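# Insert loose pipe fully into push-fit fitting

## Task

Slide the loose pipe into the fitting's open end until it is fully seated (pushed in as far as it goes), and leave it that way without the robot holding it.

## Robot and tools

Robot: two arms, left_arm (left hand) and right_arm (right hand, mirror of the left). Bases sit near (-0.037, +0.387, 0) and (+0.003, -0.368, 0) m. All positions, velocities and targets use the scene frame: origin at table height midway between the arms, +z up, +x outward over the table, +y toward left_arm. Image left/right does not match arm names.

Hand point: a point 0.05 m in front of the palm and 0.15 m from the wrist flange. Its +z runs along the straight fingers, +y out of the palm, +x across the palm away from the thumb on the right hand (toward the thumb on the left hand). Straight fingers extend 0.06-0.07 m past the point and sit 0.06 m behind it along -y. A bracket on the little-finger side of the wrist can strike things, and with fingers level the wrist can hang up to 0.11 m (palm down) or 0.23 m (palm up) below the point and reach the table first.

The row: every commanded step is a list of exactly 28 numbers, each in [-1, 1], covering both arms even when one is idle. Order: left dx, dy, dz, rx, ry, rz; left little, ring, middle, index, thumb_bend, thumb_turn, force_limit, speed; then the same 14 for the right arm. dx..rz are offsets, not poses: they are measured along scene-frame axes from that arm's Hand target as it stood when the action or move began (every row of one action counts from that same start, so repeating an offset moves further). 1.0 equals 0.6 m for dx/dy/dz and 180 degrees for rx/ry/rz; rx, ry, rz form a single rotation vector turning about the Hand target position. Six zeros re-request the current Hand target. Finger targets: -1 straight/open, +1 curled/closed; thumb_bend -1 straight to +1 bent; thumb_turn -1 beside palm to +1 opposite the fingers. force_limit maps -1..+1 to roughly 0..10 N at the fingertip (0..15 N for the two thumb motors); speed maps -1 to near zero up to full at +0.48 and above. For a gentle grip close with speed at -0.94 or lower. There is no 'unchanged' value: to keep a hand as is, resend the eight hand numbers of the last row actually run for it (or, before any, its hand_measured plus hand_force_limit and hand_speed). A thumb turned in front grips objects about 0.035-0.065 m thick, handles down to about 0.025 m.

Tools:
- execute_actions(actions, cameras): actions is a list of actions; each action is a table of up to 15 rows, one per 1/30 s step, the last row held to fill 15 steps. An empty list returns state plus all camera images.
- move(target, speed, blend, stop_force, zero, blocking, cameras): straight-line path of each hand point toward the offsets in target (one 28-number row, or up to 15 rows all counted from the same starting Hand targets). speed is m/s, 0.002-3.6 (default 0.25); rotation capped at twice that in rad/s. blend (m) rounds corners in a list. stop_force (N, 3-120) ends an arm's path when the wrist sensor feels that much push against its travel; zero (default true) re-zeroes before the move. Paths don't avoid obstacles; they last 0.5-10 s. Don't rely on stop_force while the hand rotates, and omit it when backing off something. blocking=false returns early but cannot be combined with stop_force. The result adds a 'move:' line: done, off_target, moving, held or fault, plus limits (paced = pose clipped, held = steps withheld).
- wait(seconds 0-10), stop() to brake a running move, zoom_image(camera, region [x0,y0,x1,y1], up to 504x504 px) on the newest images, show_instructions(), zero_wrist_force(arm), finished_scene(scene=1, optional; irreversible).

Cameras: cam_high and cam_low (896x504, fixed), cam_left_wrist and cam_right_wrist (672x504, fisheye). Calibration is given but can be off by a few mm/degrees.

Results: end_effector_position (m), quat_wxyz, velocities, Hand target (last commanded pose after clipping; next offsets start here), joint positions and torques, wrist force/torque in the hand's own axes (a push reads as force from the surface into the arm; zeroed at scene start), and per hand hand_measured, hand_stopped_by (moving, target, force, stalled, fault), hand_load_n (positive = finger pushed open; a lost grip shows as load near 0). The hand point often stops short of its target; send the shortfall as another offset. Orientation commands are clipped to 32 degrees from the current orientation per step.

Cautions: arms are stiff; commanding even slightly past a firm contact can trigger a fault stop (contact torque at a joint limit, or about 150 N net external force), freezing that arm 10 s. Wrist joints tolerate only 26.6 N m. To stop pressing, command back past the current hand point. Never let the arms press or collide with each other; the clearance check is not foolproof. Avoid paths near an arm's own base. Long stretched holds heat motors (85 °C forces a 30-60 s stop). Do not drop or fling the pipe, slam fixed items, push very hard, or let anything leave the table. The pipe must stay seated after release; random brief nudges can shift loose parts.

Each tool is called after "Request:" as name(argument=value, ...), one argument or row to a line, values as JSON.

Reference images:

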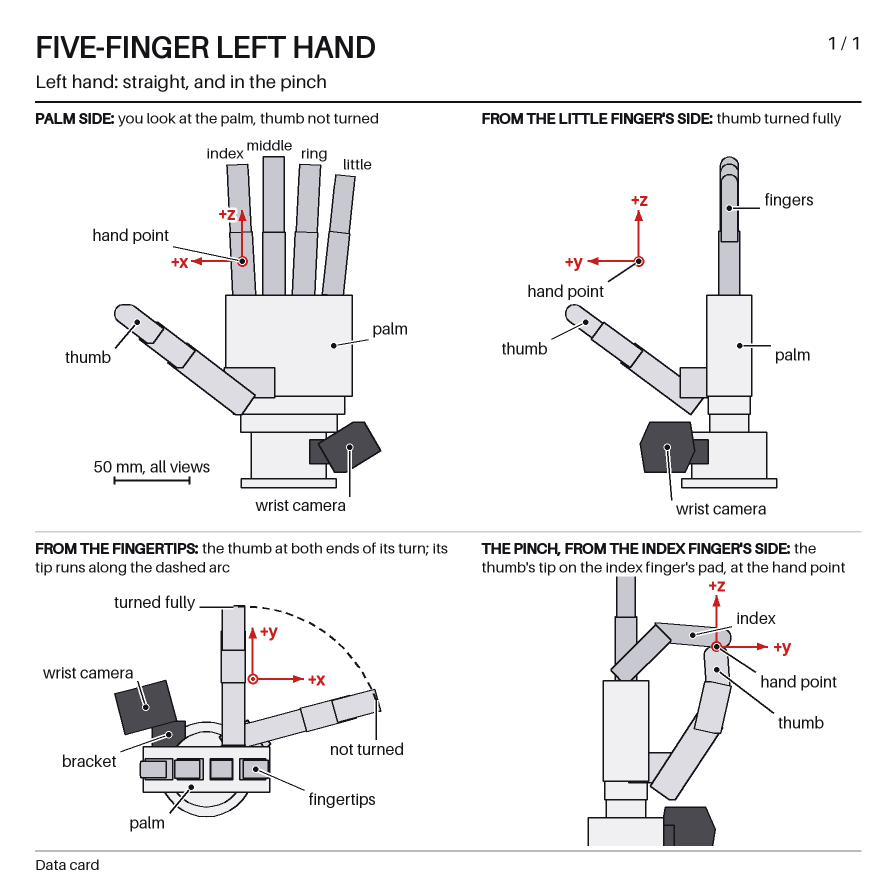

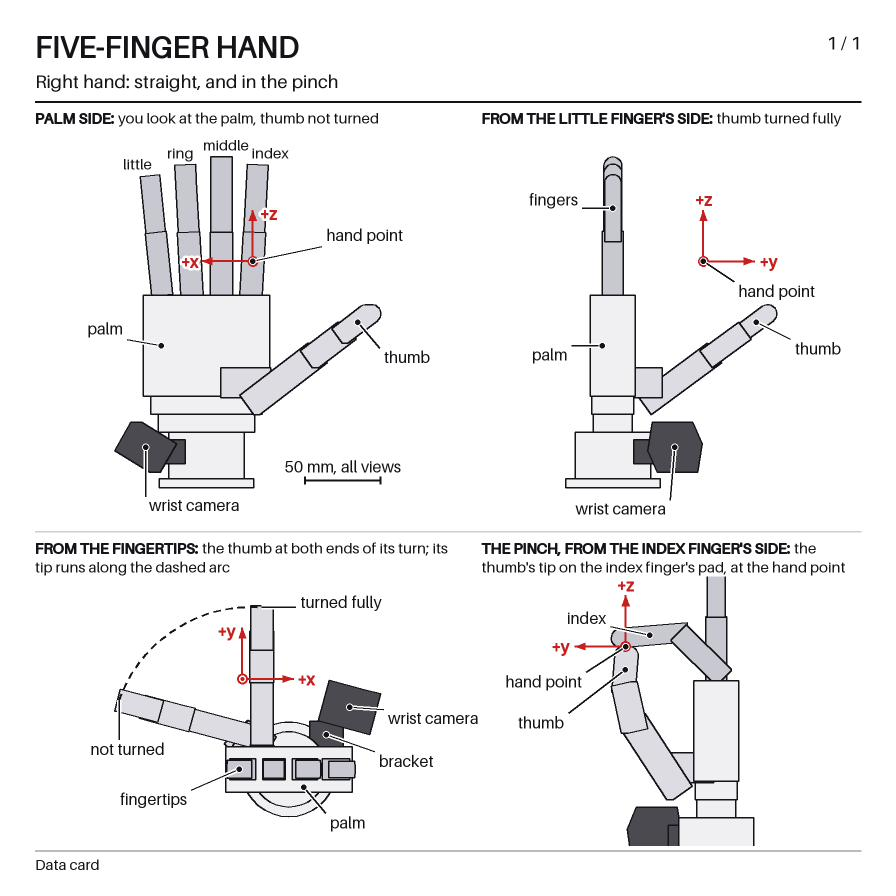

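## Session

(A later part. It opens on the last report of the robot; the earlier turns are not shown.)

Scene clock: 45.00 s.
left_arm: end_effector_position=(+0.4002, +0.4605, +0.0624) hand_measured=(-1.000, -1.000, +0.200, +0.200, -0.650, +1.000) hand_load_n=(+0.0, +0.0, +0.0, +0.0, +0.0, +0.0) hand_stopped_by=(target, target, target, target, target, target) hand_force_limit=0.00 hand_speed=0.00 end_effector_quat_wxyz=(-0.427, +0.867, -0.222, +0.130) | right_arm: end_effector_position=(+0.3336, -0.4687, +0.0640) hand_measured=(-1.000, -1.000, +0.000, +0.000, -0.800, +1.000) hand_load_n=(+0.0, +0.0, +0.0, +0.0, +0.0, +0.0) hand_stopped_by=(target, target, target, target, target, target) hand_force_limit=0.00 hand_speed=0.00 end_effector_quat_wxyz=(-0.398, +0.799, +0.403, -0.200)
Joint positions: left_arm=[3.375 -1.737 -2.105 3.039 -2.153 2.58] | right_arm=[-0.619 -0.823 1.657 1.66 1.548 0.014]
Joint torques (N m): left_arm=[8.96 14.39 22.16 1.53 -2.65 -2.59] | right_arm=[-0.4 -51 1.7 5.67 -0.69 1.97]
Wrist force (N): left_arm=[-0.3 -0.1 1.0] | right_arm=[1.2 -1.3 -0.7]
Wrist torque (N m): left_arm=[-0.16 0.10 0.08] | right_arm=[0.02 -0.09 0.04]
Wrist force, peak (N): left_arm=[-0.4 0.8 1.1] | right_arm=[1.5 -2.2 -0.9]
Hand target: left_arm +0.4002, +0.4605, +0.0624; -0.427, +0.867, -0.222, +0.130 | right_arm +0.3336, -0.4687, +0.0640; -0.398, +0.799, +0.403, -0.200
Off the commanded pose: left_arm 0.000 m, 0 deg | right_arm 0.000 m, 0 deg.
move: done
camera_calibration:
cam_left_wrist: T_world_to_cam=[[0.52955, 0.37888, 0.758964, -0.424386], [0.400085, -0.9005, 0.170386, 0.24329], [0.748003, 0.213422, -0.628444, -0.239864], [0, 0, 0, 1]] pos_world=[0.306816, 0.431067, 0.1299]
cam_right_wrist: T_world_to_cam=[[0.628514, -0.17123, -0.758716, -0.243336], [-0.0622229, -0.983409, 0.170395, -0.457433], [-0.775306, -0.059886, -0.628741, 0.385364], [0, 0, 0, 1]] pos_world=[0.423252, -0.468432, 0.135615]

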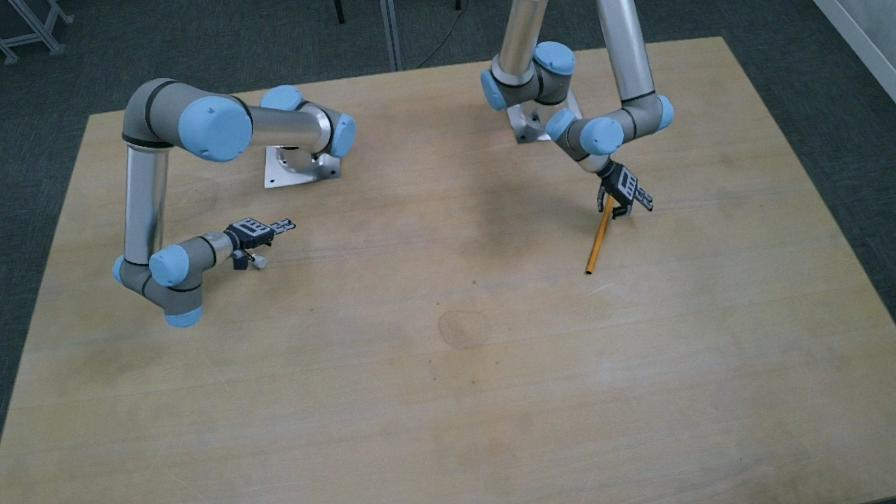

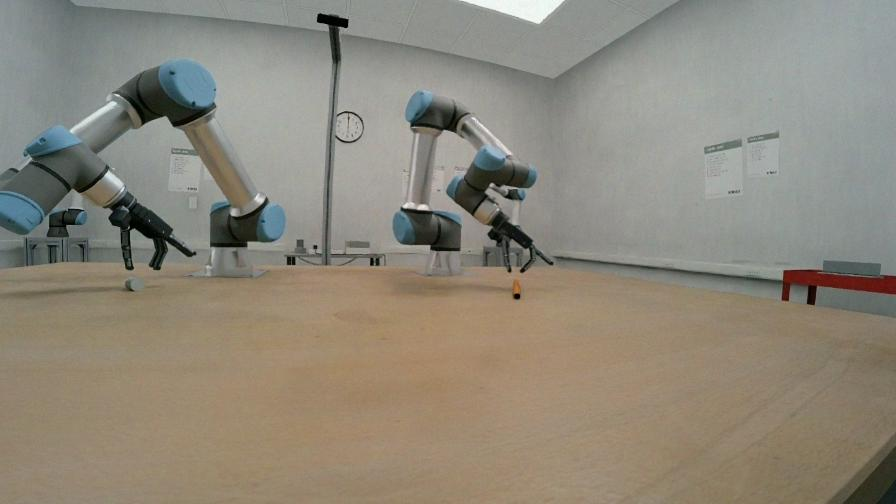

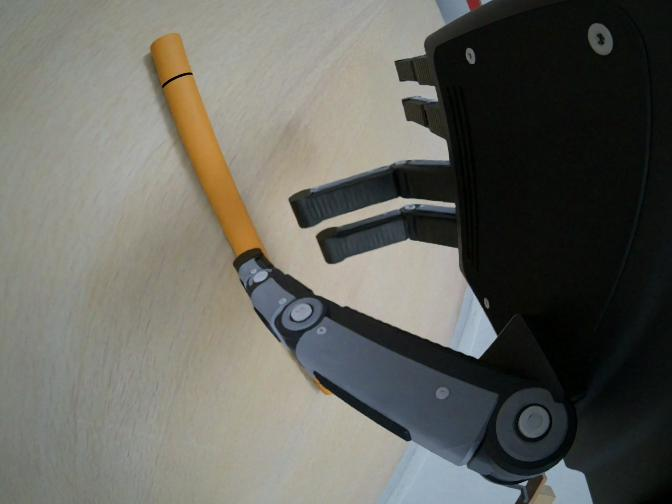

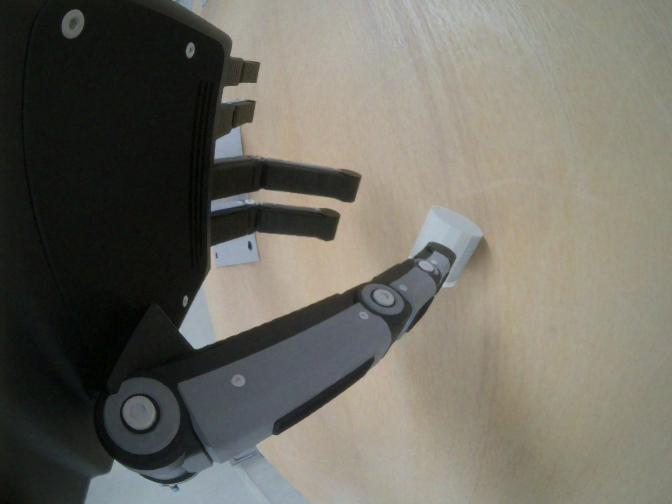

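Request:
move(
  target=[-0.0033,-0.0052,-0.05,0,0,0.0167,-1,-1,0.2,0.2,-0.65,1,0,0,0.0263,-0.0195,-0.05,0,0,0,-1,-1,0,0,-0.8,1,0,0],
  speed=0.1,
  cameras=["cam_low","cam_left_wrist","cam_right_wrist"],
)

Request:
zoom_image(
  camera="cam_low",
  region=[480, 210, 580, 310],
)

Request:
zoom_image(
  camera="cam_low",
  region=[100, 210, 200, 310],
)

Scene clock: 47.37 s.
left_arm: end_effector_position=(+0.3982, +0.4573, +0.0324) hand_measured=(-1.000, -1.000, +0.200, +0.200, -0.650, +1.000) hand_load_n=(+0.0, +0.0, +0.0, +0.0, +0.0, +0.0) hand_stopped_by=(target, target, target, target, target, target) hand_force_limit=0.00 hand_speed=0.00 end_effector_quat_wxyz=(-0.431, +0.872, -0.200, +0.119) | right_arm: end_effector_position=(+0.3495, -0.4805, +0.0340) hand_measured=(-1.000, -1.000, +0.000, +0.000, -0.800, +1.000) hand_load_n=(+0.0, +0.0, +0.0, +0.0, +0.0, +0.0) hand_stopped_by=(target, target, target, target, target, target) hand_force_limit=0.00 hand_speed=0.00 end_effector_quat_wxyz=(-0.398, +0.799, +0.403, -0.200)
Joint positions: left_arm=[3.342 -1.818 -2.115 3.086 -2.211 2.504] | right_arm=[-0.62 -0.739 1.592 1.641 1.549 0.014]
Joint torques (N m): left_arm=[8.91 18.59 22.04 -2.83 0.68 1.19] | right_arm=[-4.68 -42.07 -1.09 5.78 1.26 -1.58]
Wrist force (N): left_arm=[-0.3 0.0 0.6] | right_arm=[1.4 -1.6 -0.5]
Wrist torque (N m): left_arm=[-0.12 0.12 0.01] | right_arm=[-0.07 -0.14 0.03]
Wrist force, peak (N): left_arm=[-0.3 -1.1 0.8] | right_arm=[1.3 -2.2 -1.0]
Hand target: left_arm +0.3982, +0.4574, +0.0324; -0.431, +0.872, -0.199, +0.119 | right_arm +0.3494, -0.4804, +0.0340; -0.398, +0.799, +0.403, -0.200
Off the commanded pose: left_arm 0.000 m, 0 deg | right_arm 0.000 m, 0 deg.
move: done
camera_calibration:
cam_left_wrist: T_world_to_cam=[[0.509093, 0.406036, 0.75892, -0.403601], [0.446626, -0.878357, 0.170335, 0.217691], [0.735765, 0.252236, -0.628511, -0.269398], [0, 0, 0, 1]] pos_world=[0.306457, 0.423039, 0.0999006]
cam_right_wrist: T_world_to_cam=[[0.628574, -0.171391, -0.75863, -0.278068], [-0.0622676, -0.983376, 0.170573, -0.462844], [-0.775253, -0.0599797, -0.628796, 0.378052], [0, 0, 0, 1]] pos_world=[0.439052, -0.480133, 0.105716]
Images, in order (width x height): cam_low 896x504, cam_left_wrist 672x504, cam_right_wrist 672x504.

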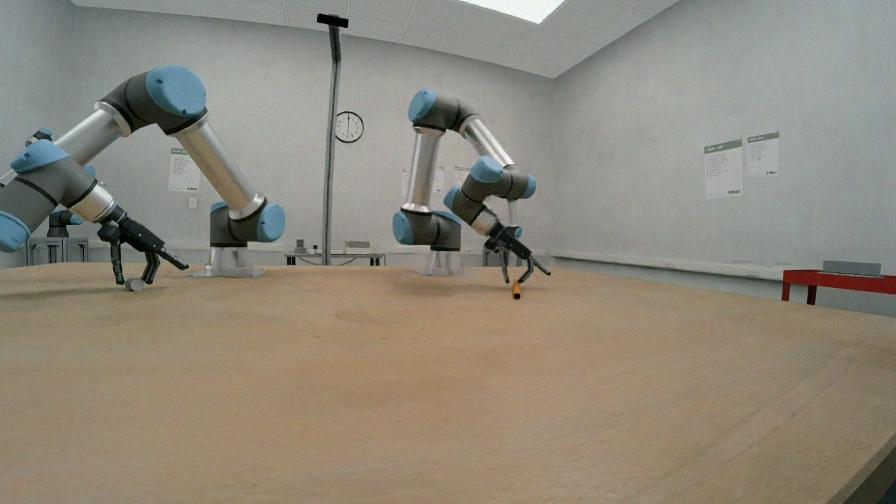

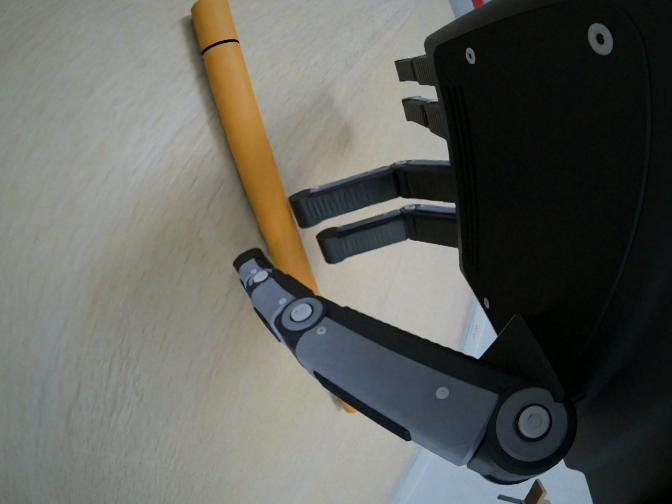

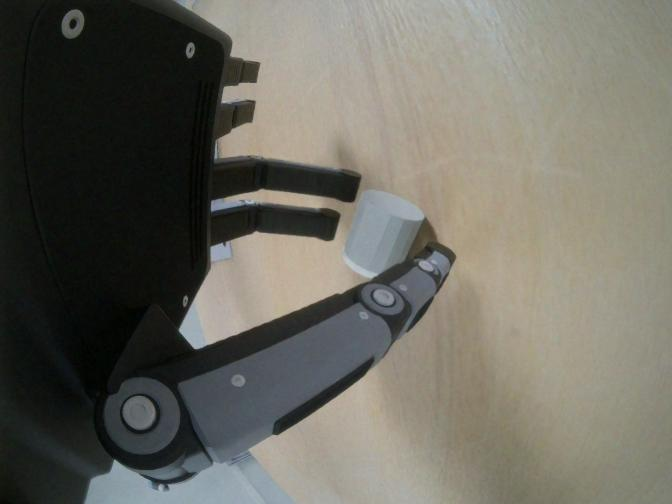

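Scaled by 5.040 from the camera's 896x504 image, which has a finer 1280x720 frame.

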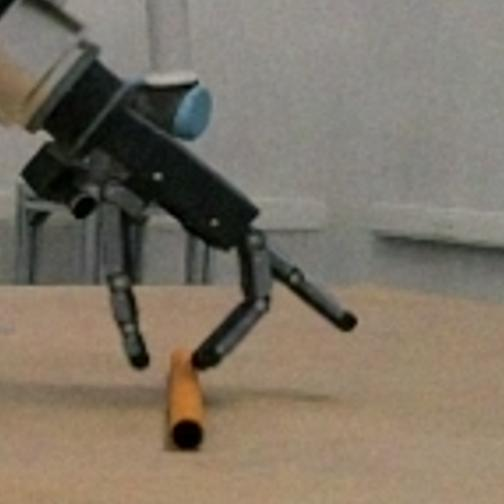

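Scaled by 5.040 from the camera's 896x504 image, which has a finer 1280x720 frame.

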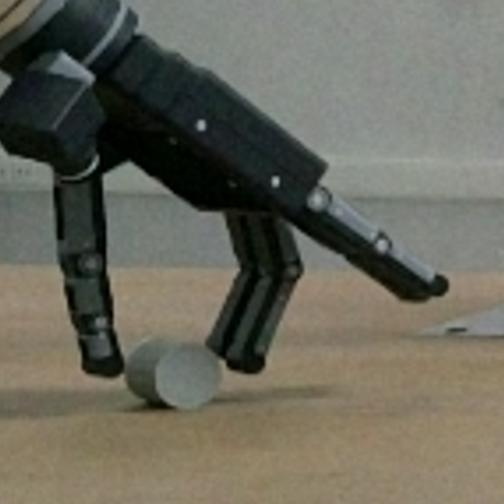

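Request:
move(
  target=[0.0018,0.0028,-0.0162,0,0,0,-1,-1,0.2,0.2,-0.65,1,0,0,0,0,-0.0158,0,0,0,-1,-1,0,0,-0.8,1,0,0],
  speed=0.03,
  stop_force=6,
  cameras=["cam_low","cam_left_wrist","cam_right_wrist"],
)

Request:
zoom_image(
  camera="cam_low",
  region=[480, 210, 580, 310],
)

Request:
zoom_image(
  camera="cam_low",
  region=[100, 210, 200, 310],
)

Scene clock: 49.23 s.
left_arm: end_effector_position=(+0.3993, +0.4591, +0.0227) hand_measured=(-1.000, -1.000, +0.200, +0.200, -0.650, +1.000) hand_load_n=(+0.0, +0.0, +0.0, +0.0, +0.0, +0.0) hand_stopped_by=(target, target, target, target, target, target) hand_force_limit=0.00 hand_speed=0.00 end_effector_quat_wxyz=(-0.431, +0.872, -0.199, +0.119) | right_arm: end_effector_position=(+0.3494, -0.4804, +0.0246) hand_measured=(-1.000, -1.000, +0.000, +0.000, -0.800, +1.000) hand_load_n=(+0.0, +0.0, +0.0, +0.0, +0.0, +0.5) hand_stopped_by=(target, target, target, target, target, target) hand_force_limit=0.00 hand_speed=0.00 end_effector_quat_wxyz=(-0.398, +0.799, +0.403, -0.200)
Joint positions: left_arm=[3.347 -1.838 -2.121 3.115 -2.208 2.508] | right_arm=[-0.62 -0.722 1.591 1.625 1.549 0.014]
Joint torques (N m): left_arm=[-7.66 29.42 21.76 -3.17 -2.49 -2.24] | right_arm=[4.71 -53.76 -22.4 5.77 -1.41 2.24]
Wrist force (N): left_arm=[-0.3 -0.1 0.5] | right_arm=[1.6 -1.5 -0.3]
Wrist torque (N m): left_arm=[-0.11 0.10 0.02] | right_arm=[-0.04 -0.17 0.03]
Wrist force, peak (N): left_arm=[-0.2 -5.1 -0.6] | right_arm=[1.3 -1.9 -0.5]
Hand target: left_arm +0.3993, +0.4591, +0.0227; -0.431, +0.872, -0.199, +0.119 | right_arm +0.3494, -0.4804, +0.0246; -0.398, +0.799, +0.403, -0.200
Off the commanded pose: left_arm 0.000 m, 0 deg | right_arm 0.000 m, 0 deg.
move: done
camera_calibration:
cam_left_wrist: T_world_to_cam=[[0.508913, 0.406119, 0.758996, -0.397475], [0.446813, -0.878261, 0.170342, 0.220245], [0.735776, 0.25244, -0.628417, -0.276831], [0, 0, 0, 1]] pos_world=[0.307558, 0.424738, 0.0901999]
cam_right_wrist: T_world_to_cam=[[0.628401, -0.171312, -0.758791, -0.285145], [-0.0622525, -0.983395, 0.170466, -0.461229], [-0.775394, -0.0598841, -0.628631, 0.37217], [0, 0, 0, 1]] pos_world=[0.439051, -0.480133, 0.0962153]
Images, in order (width x height): cam_low 896x504, cam_left_wrist 672x504, cam_right_wrist 672x504.

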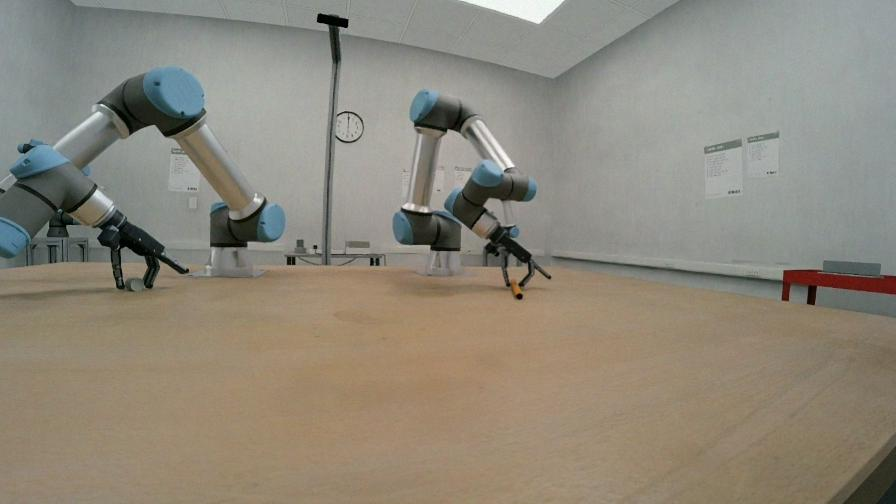

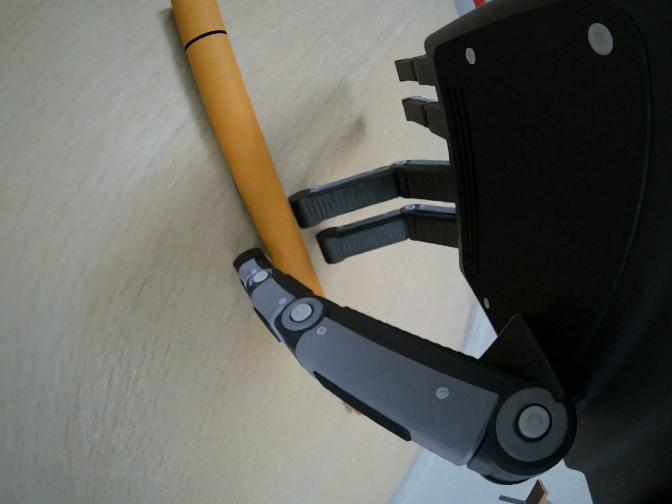

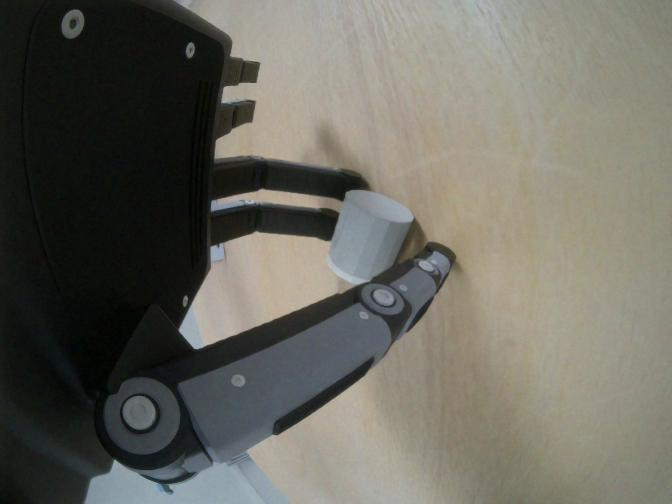

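Scaled by 5.040 from the camera's 896x504 image, which has a finer 1280x720 frame.

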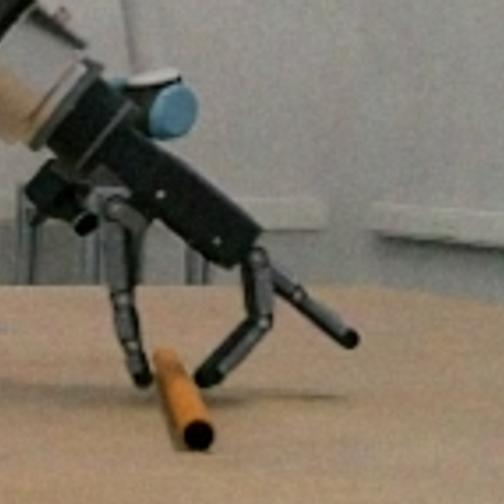

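Scaled by 5.040 from the camera's 896x504 image, which has a finer 1280x720 frame.

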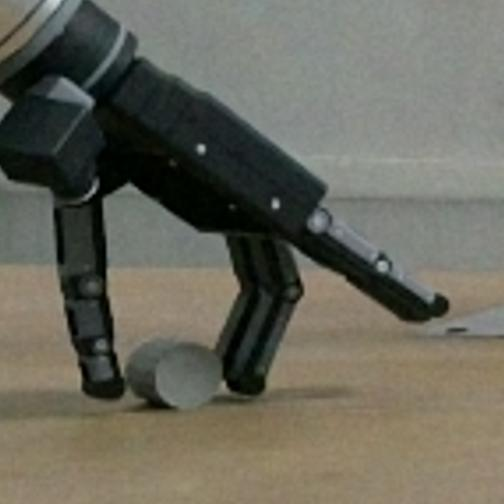

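Request:
execute_actions(
  actions=[
    [[0,0,0,0,0,0,-1,-1,0.2,0.2,0.2,1,-0.4,-0.9,0,0,0,0,0,0,-1,-1,0,0,0.2,1,-0.4,-0.9]],
  ],
  cameras=["all"],
)

Request:
zoom_image(
  camera="cam_low",
  region=[480, 210, 580, 310],
)

Request:
zoom_image(
  camera="cam_low",
  region=[100, 210, 200, 310],
)

Scene clock: 52.30 s.
left_arm: end_effector_position=(+0.3993, +0.4591, +0.0227) hand_measured=(-1.000, -1.000, +0.200, +0.200, -0.468, +1.000) hand_load_n=(+0.0, +0.0, +5.0, +0.0, +4.5, +1.5) hand_stopped_by=(target, target, target, target, force, target) hand_force_limit=-0.40 hand_speed=-0.90 end_effector_quat_wxyz=(-0.431, +0.872, -0.199, +0.119) | right_arm: end_effector_position=(+0.3494, -0.4804, +0.0246) hand_measured=(-1.000, -1.000, +0.000, +0.000, -0.448, +1.000) hand_load_n=(+0.0, +0.0, +6.0, +0.0, +5.0, +1.0) hand_stopped_by=(target, target, target, target, force, target) hand_force_limit=-0.40 hand_speed=-0.90 end_effector_quat_wxyz=(-0.398, +0.799, +0.403, -0.200)
Joint positions: left_arm=[3.347 -1.838 -2.121 3.115 -2.208 2.508] | right_arm=[-0.62 -0.722 1.591 1.625 1.549 0.014]
Joint torques (N m): left_arm=[-7.86 29.31 20.16 -2.85 -2.55 -2.13] | right_arm=[4.96 -53.49 -22.3 5.49 -1.44 2.19]
Wrist force (N): left_arm=[-0.2 0.9 1.1] | right_arm=[1.5 -1.3 -0.5]
Wrist torque (N m): left_arm=[-0.08 0.11 0.01] | right_arm=[-0.02 -0.15 0.03]
Wrist force, peak (N): left_arm=[-0.5 1.1 1.2] | right_arm=[1.6 -1.5 -0.6]
Hand target: left_arm +0.3993, +0.4591, +0.0227; -0.431, +0.872, -0.199, +0.119 | right_arm +0.3494, -0.4804, +0.0246; -0.398, +0.799, +0.403, -0.200
Off the commanded pose: left_arm 0.000 m, 0 deg | right_arm 0.000 m, 0 deg.
camera_calibration:
cam_left_wrist: T_world_to_cam=[[0.508913, 0.406119, 0.758996, -0.397475], [0.446813, -0.878261, 0.170342, 0.220245], [0.735776, 0.25244, -0.628417, -0.276831], [0, 0, 0, 1]] pos_world=[0.307558, 0.424738, 0.0901999]
cam_right_wrist: T_world_to_cam=[[0.628401, -0.171312, -0.758791, -0.285145], [-0.0622525, -0.983395, 0.170466, -0.461229], [-0.775394, -0.0598841, -0.628631, 0.37217], [0, 0, 0, 1]] pos_world=[0.439051, -0.480133, 0.0962153]

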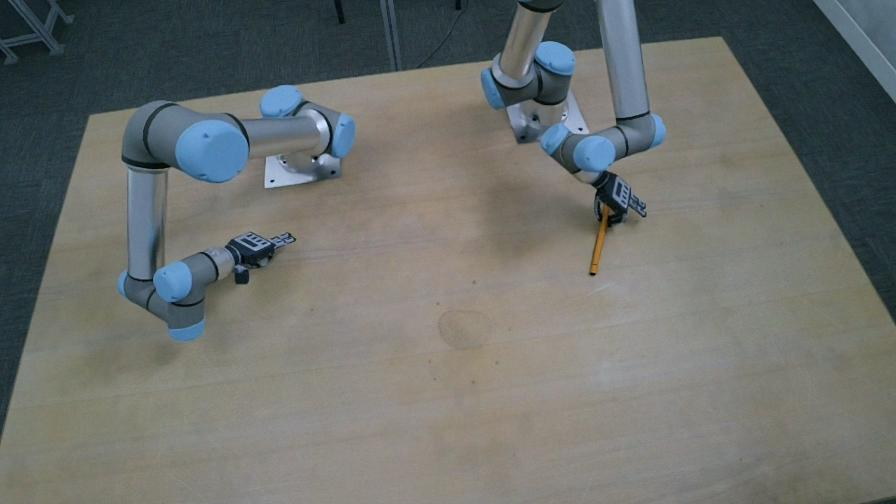

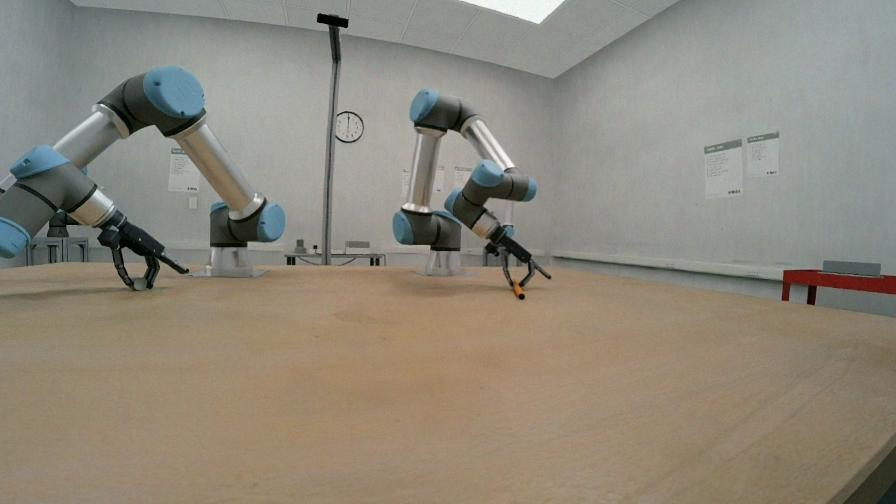

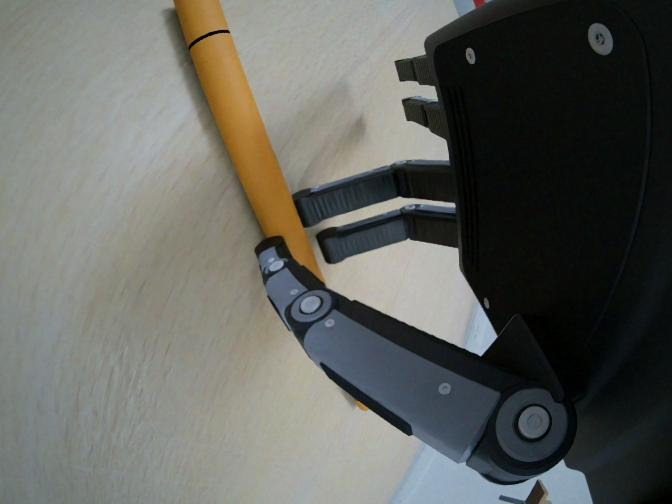

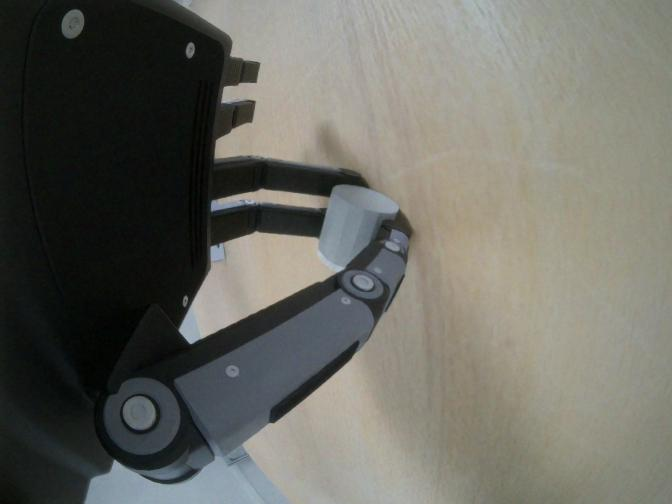

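Scaled by 5.040 from the camera's 896x504 image, which has a finer 1280x720 frame.

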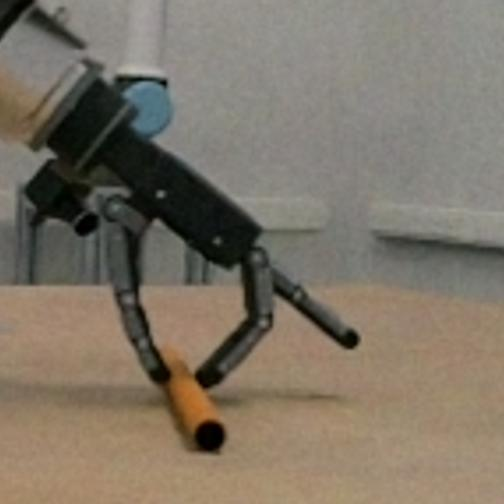

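Scaled by 5.040 from the camera's 896x504 image, which has a finer 1280x720 frame.

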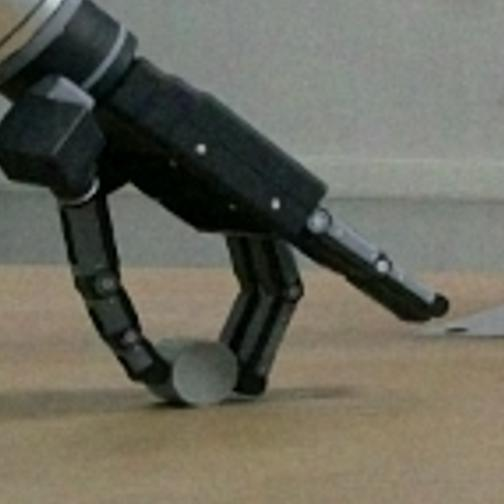

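Request:
execute_actions(
  actions=[
    [[0,0,0,0,0,0,-1,-1,0.2,0.45,0.2,1,-0.5,-0.92,0,0,0,0,0,0,-1,-1,0,0.3,0.2,1,-0.5,-0.92]],
  ],
)

Request:
wait(
  seconds=0.5,
  cameras=["all"],
)

Request:
zoom_image(
  camera="cam_low",
  region=[480, 210, 580, 310],
)

Request:
zoom_image(
  camera="cam_low",
  region=[100, 210, 200, 310],
)

Scene clock: 54.00 s.
left_arm: end_effector_position=(+0.3993, +0.4591, +0.0227) hand_measured=(-1.000, -1.000, +0.200, +0.450, -0.468, +1.000) hand_load_n=(+0.0, +0.0, +5.5, +0.0, +5.0, +1.5) hand_stopped_by=(target, target, target, target, force, target) hand_force_limit=-0.50 hand_speed=-0.92 end_effector_quat_wxyz=(-0.431, +0.872, -0.199, +0.119) | right_arm: end_effector_position=(+0.3494, -0.4804, +0.0246) hand_measured=(-1.000, -1.000, +0.000, +0.014, -0.448, +1.000) hand_load_n=(+0.0, +0.0, +4.0, +3.5, +7.5, -1.0) hand_stopped_by=(target, target, target, force, force, target) hand_force_limit=-0.50 hand_speed=-0.92 end_effector_quat_wxyz=(-0.398, +0.799, +0.403, -0.200)
Joint positions: left_arm=[3.347 -1.838 -2.121 3.115 -2.208 2.508] | right_arm=[-0.62 -0.722 1.591 1.625 1.549 0.014]
Joint torques (N m): left_arm=[-7.65 29.75 19.73 -2.31 -2.35 -2.21] | right_arm=[5.11 -53.36 -22.28 5.31 -1.47 2.19]
Wrist force (N): left_arm=[-0.3 1.0 1.2] | right_arm=[1.4 -1.3 -0.4]
Wrist torque (N m): left_arm=[-0.07 0.12 0.00] | right_arm=[-0.03 -0.13 0.02]
Wrist force, peak (N): left_arm=[-0.4 1.0 1.4] | right_arm=[1.5 -1.5 -0.3]
Hand target: left_arm +0.3993, +0.4591, +0.0227; -0.431, +0.872, -0.199, +0.119 | right_arm +0.3494, -0.4804, +0.0246; -0.398, +0.799, +0.403, -0.200
Off the commanded pose: left_arm 0.000 m, 0 deg | right_arm 0.000 m, 0 deg.

Scene clock: 54.50 s.
left_arm: end_effector_position=(+0.3993, +0.4591, +0.0227) hand_measured=(-1.000, -1.000, +0.200, +0.450, -0.468, +1.000) hand_load_n=(+0.0, +0.0, +5.5, +0.0, +4.5, +1.5) hand_stopped_by=(target, target, target, target, force, target) hand_force_limit=-0.50 hand_speed=-0.92 end_effector_quat_wxyz=(-0.431, +0.872, -0.199, +0.119) | right_arm: end_effector_position=(+0.3494, -0.4804, +0.0246) hand_measured=(-1.000, -1.000, +0.000, +0.014, -0.448, +1.000) hand_load_n=(+0.0, +0.0, +4.0, +3.5, +7.5, -1.0) hand_stopped_by=(target, target, target, force, force, target) hand_force_limit=-0.50 hand_speed=-0.92 end_effector_quat_wxyz=(-0.398, +0.799, +0.403, -0.200)
Joint positions: left_arm=[3.347 -1.838 -2.121 3.115 -2.208 2.508] | right_arm=[-0.62 -0.722 1.591 1.625 1.549 0.014]
Joint torques (N m): left_arm=[-7.52 29.74 19.88 -2.29 -2.45 -2.17] | right_arm=[5.41 -53.49 -22.4 5.33 -1.46 2.28]
Wrist force (N): left_arm=[-0.3 0.9 1.0] | right_arm=[1.5 -1.2 -0.3]
Wrist torque (N m): left_arm=[-0.07 0.11 0.01] | right_arm=[-0.01 -0.15 0.03]
Wrist force, peak (N): left_arm=[-0.3 1.1 1.2] | right_arm=[1.7 -1.2 -0.3]
Hand target: left_arm +0.3993, +0.4591, +0.0227; -0.431, +0.872, -0.199, +0.119 | right_arm +0.3494, -0.4804, +0.0246; -0.398, +0.799, +0.403, -0.200
Off the commanded pose: left_arm 0.000 m, 0 deg | right_arm 0.000 m, 0 deg.
wait: 0.50 s; at rest by 0.17 s
camera_calibration:
cam_left_wrist: T_world_to_cam=[[0.508913, 0.406119, 0.758996, -0.397475], [0.446813, -0.878261, 0.170342, 0.220245], [0.735776, 0.25244, -0.628417, -0.276831], [0, 0, 0, 1]] pos_world=[0.307558, 0.424738, 0.0901999]
cam_right_wrist: T_world_to_cam=[[0.628401, -0.171312, -0.758791, -0.285145], [-0.0622525, -0.983395, 0.170466, -0.461229], [-0.775394, -0.0598841, -0.628631, 0.37217], [0, 0, 0, 1]] pos_world=[0.439051, -0.480133, 0.0962153]

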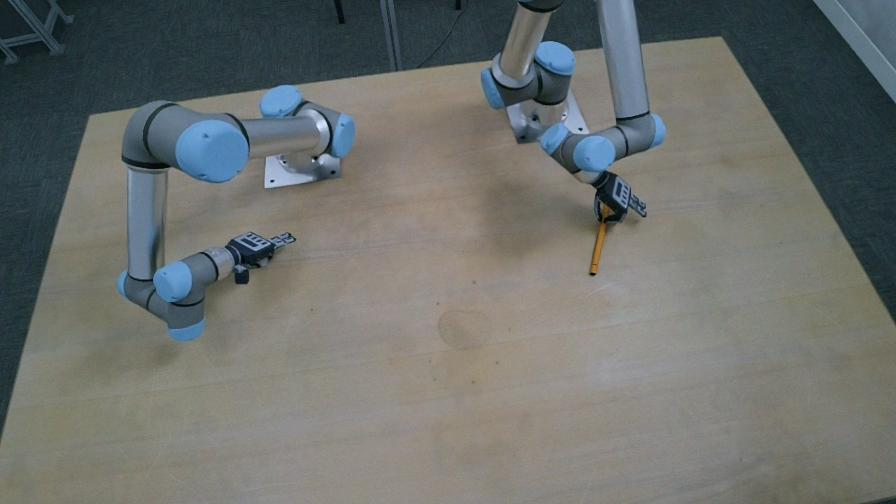

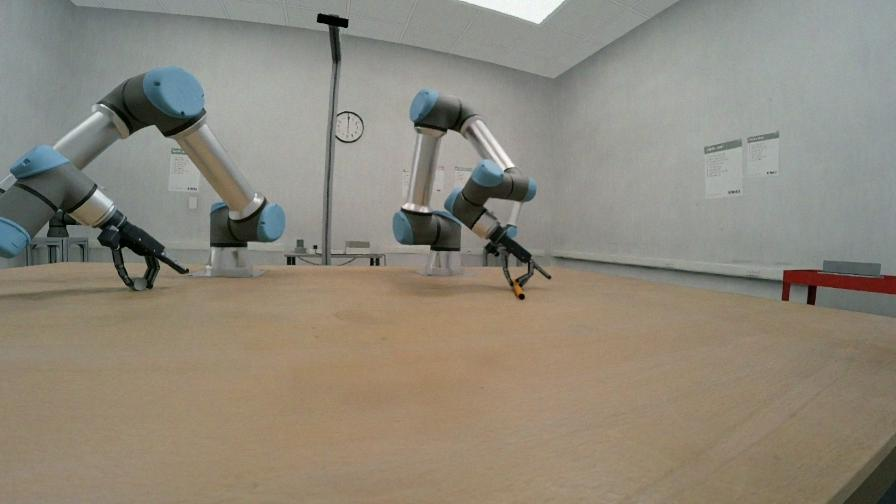

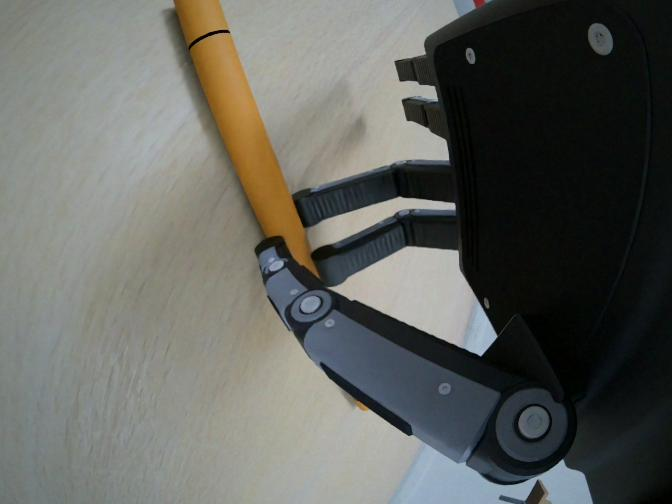

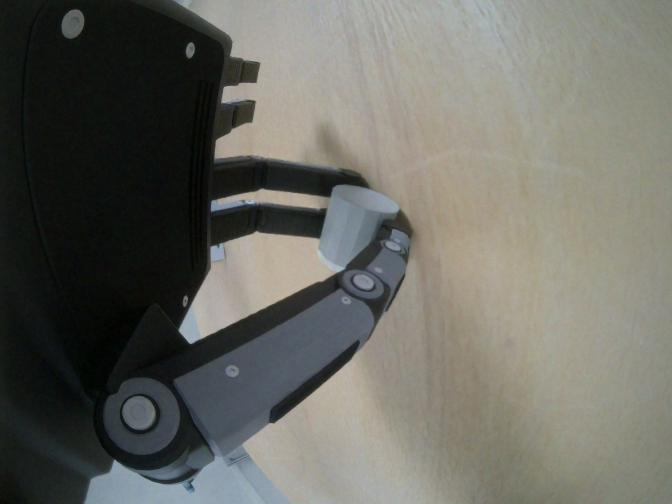

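Scaled by 5.040 from the camera's 896x504 image, which has a finer 1280x720 frame.

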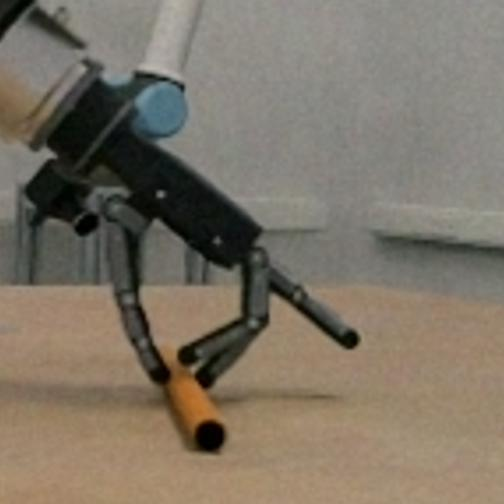

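Scaled by 5.040 from the camera's 896x504 image, which has a finer 1280x720 frame.

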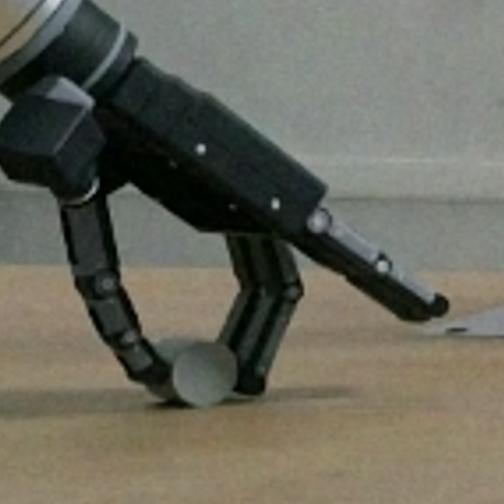

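Request:
execute_actions(
  actions=[
    [[0,0,0,0,0,0,-1,-1,0.2,0.2,-0.65,1,-0.5,-0.3,0,0,0,0,0,0,-1,-1,0,0.3,0.2,1,-0.5,-0.92]],
  ],
  cameras=["cam_high","cam_low","cam_left_wrist"],
)

Request:
zoom_image(
  camera="cam_left_wrist",
  region=[150, 0, 370, 220],
)

Request:
zoom_image(
  camera="cam_left_wrist",
  region=[180, 180, 400, 430],
)

Request:
zoom_image(
  camera="cam_high",
  region=[560, 160, 680, 290],
)

Request:
zoom_image(
  camera="cam_low",
  region=[480, 210, 580, 310],
)

Scene clock: 55.77 s.
left_arm: end_effector_position=(+0.3993, +0.4591, +0.0227) hand_measured=(-1.000, -1.000, +0.200, +0.200, -0.650, +1.000) hand_load_n=(+0.0, +0.0, +0.0, +0.0, +0.0, +0.0) hand_stopped_by=(target, target, target, target, target, target) hand_force_limit=-0.50 hand_speed=-0.30 end_effector_quat_wxyz=(-0.431, +0.872, -0.199, +0.119) | right_arm: end_effector_position=(+0.3494, -0.4804, +0.0246) hand_measured=(-1.000, -1.000, +0.000, +0.014, -0.448, +1.000) hand_load_n=(+0.5, +0.0, +4.0, +3.5, +7.5, -1.0) hand_stopped_by=(target, target, target, force, force, target) hand_force_limit=-0.50 hand_speed=-0.92 end_effector_quat_wxyz=(-0.398, +0.799, +0.403, -0.200)
Joint positions: left_arm=[3.347 -1.838 -2.121 3.115 -2.208 2.508] | right_arm=[-0.62 -0.722 1.591 1.625 1.549 0.014]
Joint torques (N m): left_arm=[-7.72 29.8 19.88 -1.92 -2.39 -2.21] | right_arm=[4.9 -53.77 -21.93 5.2 -1.38 2.19]
Wrist force (N): left_arm=[-0.2 -0.2 0.6] | right_arm=[1.5 -1.3 -0.3]
Wrist torque (N m): left_arm=[-0.13 0.10 0.03] | right_arm=[-0.04 -0.15 0.03]
Wrist force, peak (N): left_arm=[-0.3 1.0 1.1] | right_arm=[1.4 -1.4 -0.3]
Hand target: left_arm +0.3993, +0.4591, +0.0227; -0.431, +0.872, -0.199, +0.119 | right_arm +0.3494, -0.4804, +0.0246; -0.398, +0.799, +0.403, -0.200
Off the commanded pose: left_arm 0.000 m, 0 deg | right_arm 0.000 m, 0 deg.
camera_calibration:
cam_left_wrist: T_world_to_cam=[[0.508913, 0.406119, 0.758996, -0.397475], [0.446813, -0.878261, 0.170342, 0.220245], [0.735776, 0.25244, -0.628417, -0.276831], [0, 0, 0, 1]] pos_world=[0.307558, 0.424738, 0.0901999]
Images, in order (width x height): cam_high 896x504, cam_low 896x504, cam_left_wrist 672x504.

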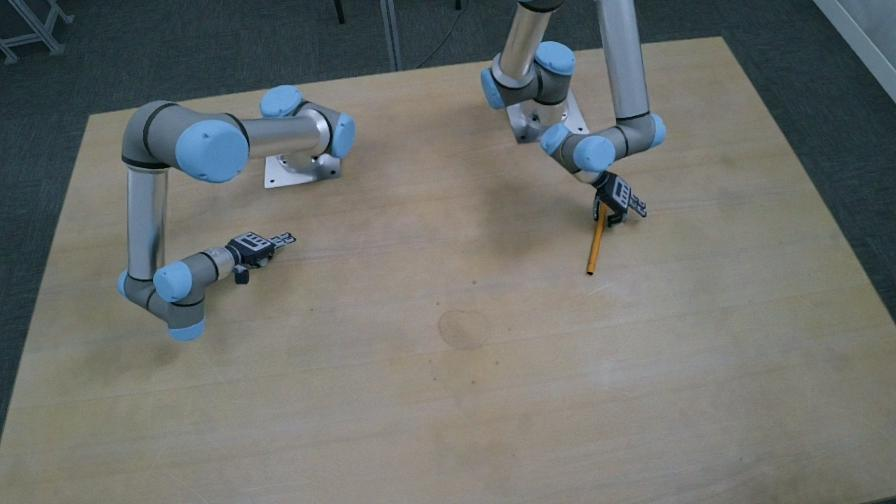

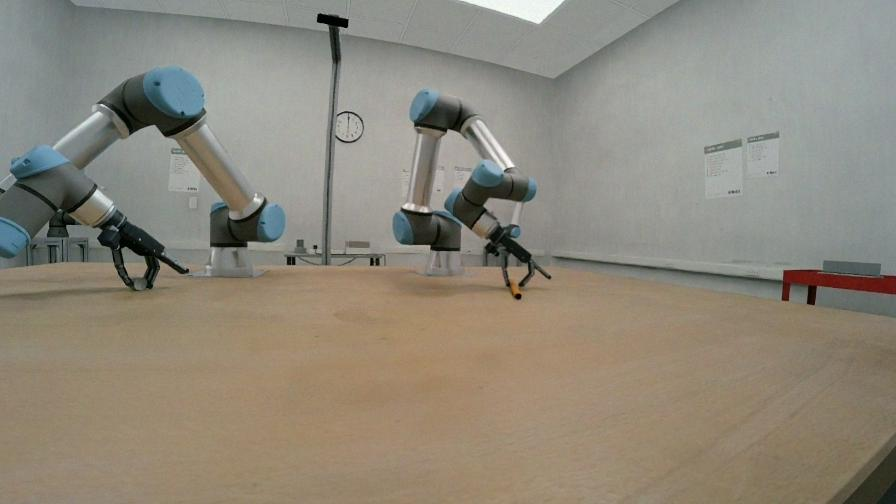

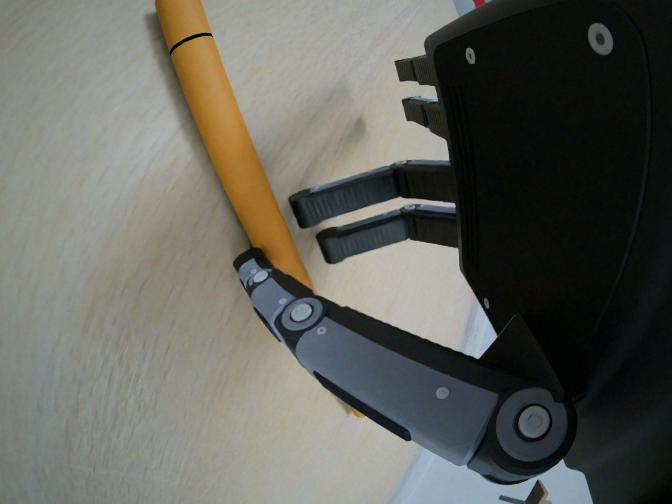

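Scaled by 2.291 from the camera's 672x504 image, which has a finer 960x720 frame.

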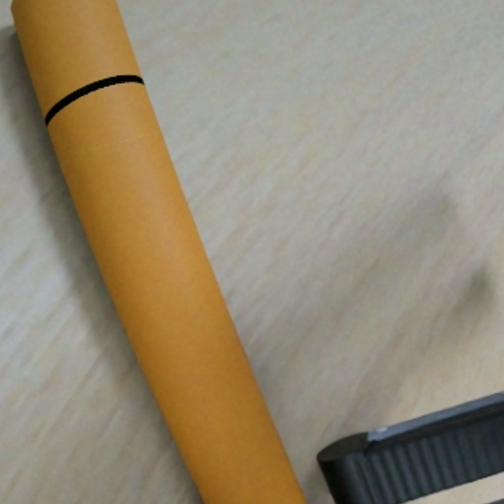

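Scaled by 2.016 from the camera's 672x504 image, which has a finer 960x720 frame.

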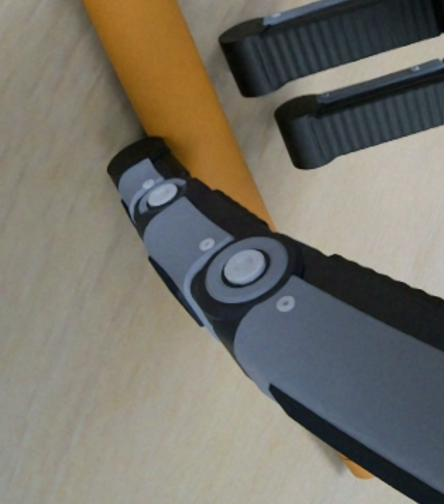

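Scaled by 3.877 from the camera's 896x504 image, which has a finer 1280x720 frame.

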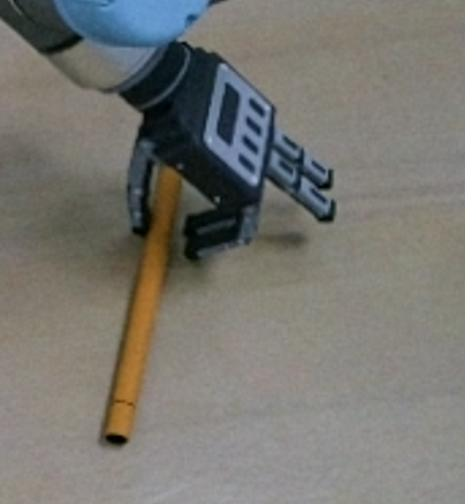

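Scaled by 5.040 from the camera's 896x504 image, which has a finer 1280x720 frame.

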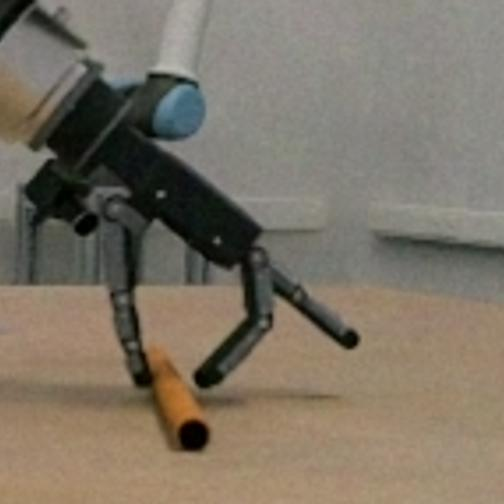

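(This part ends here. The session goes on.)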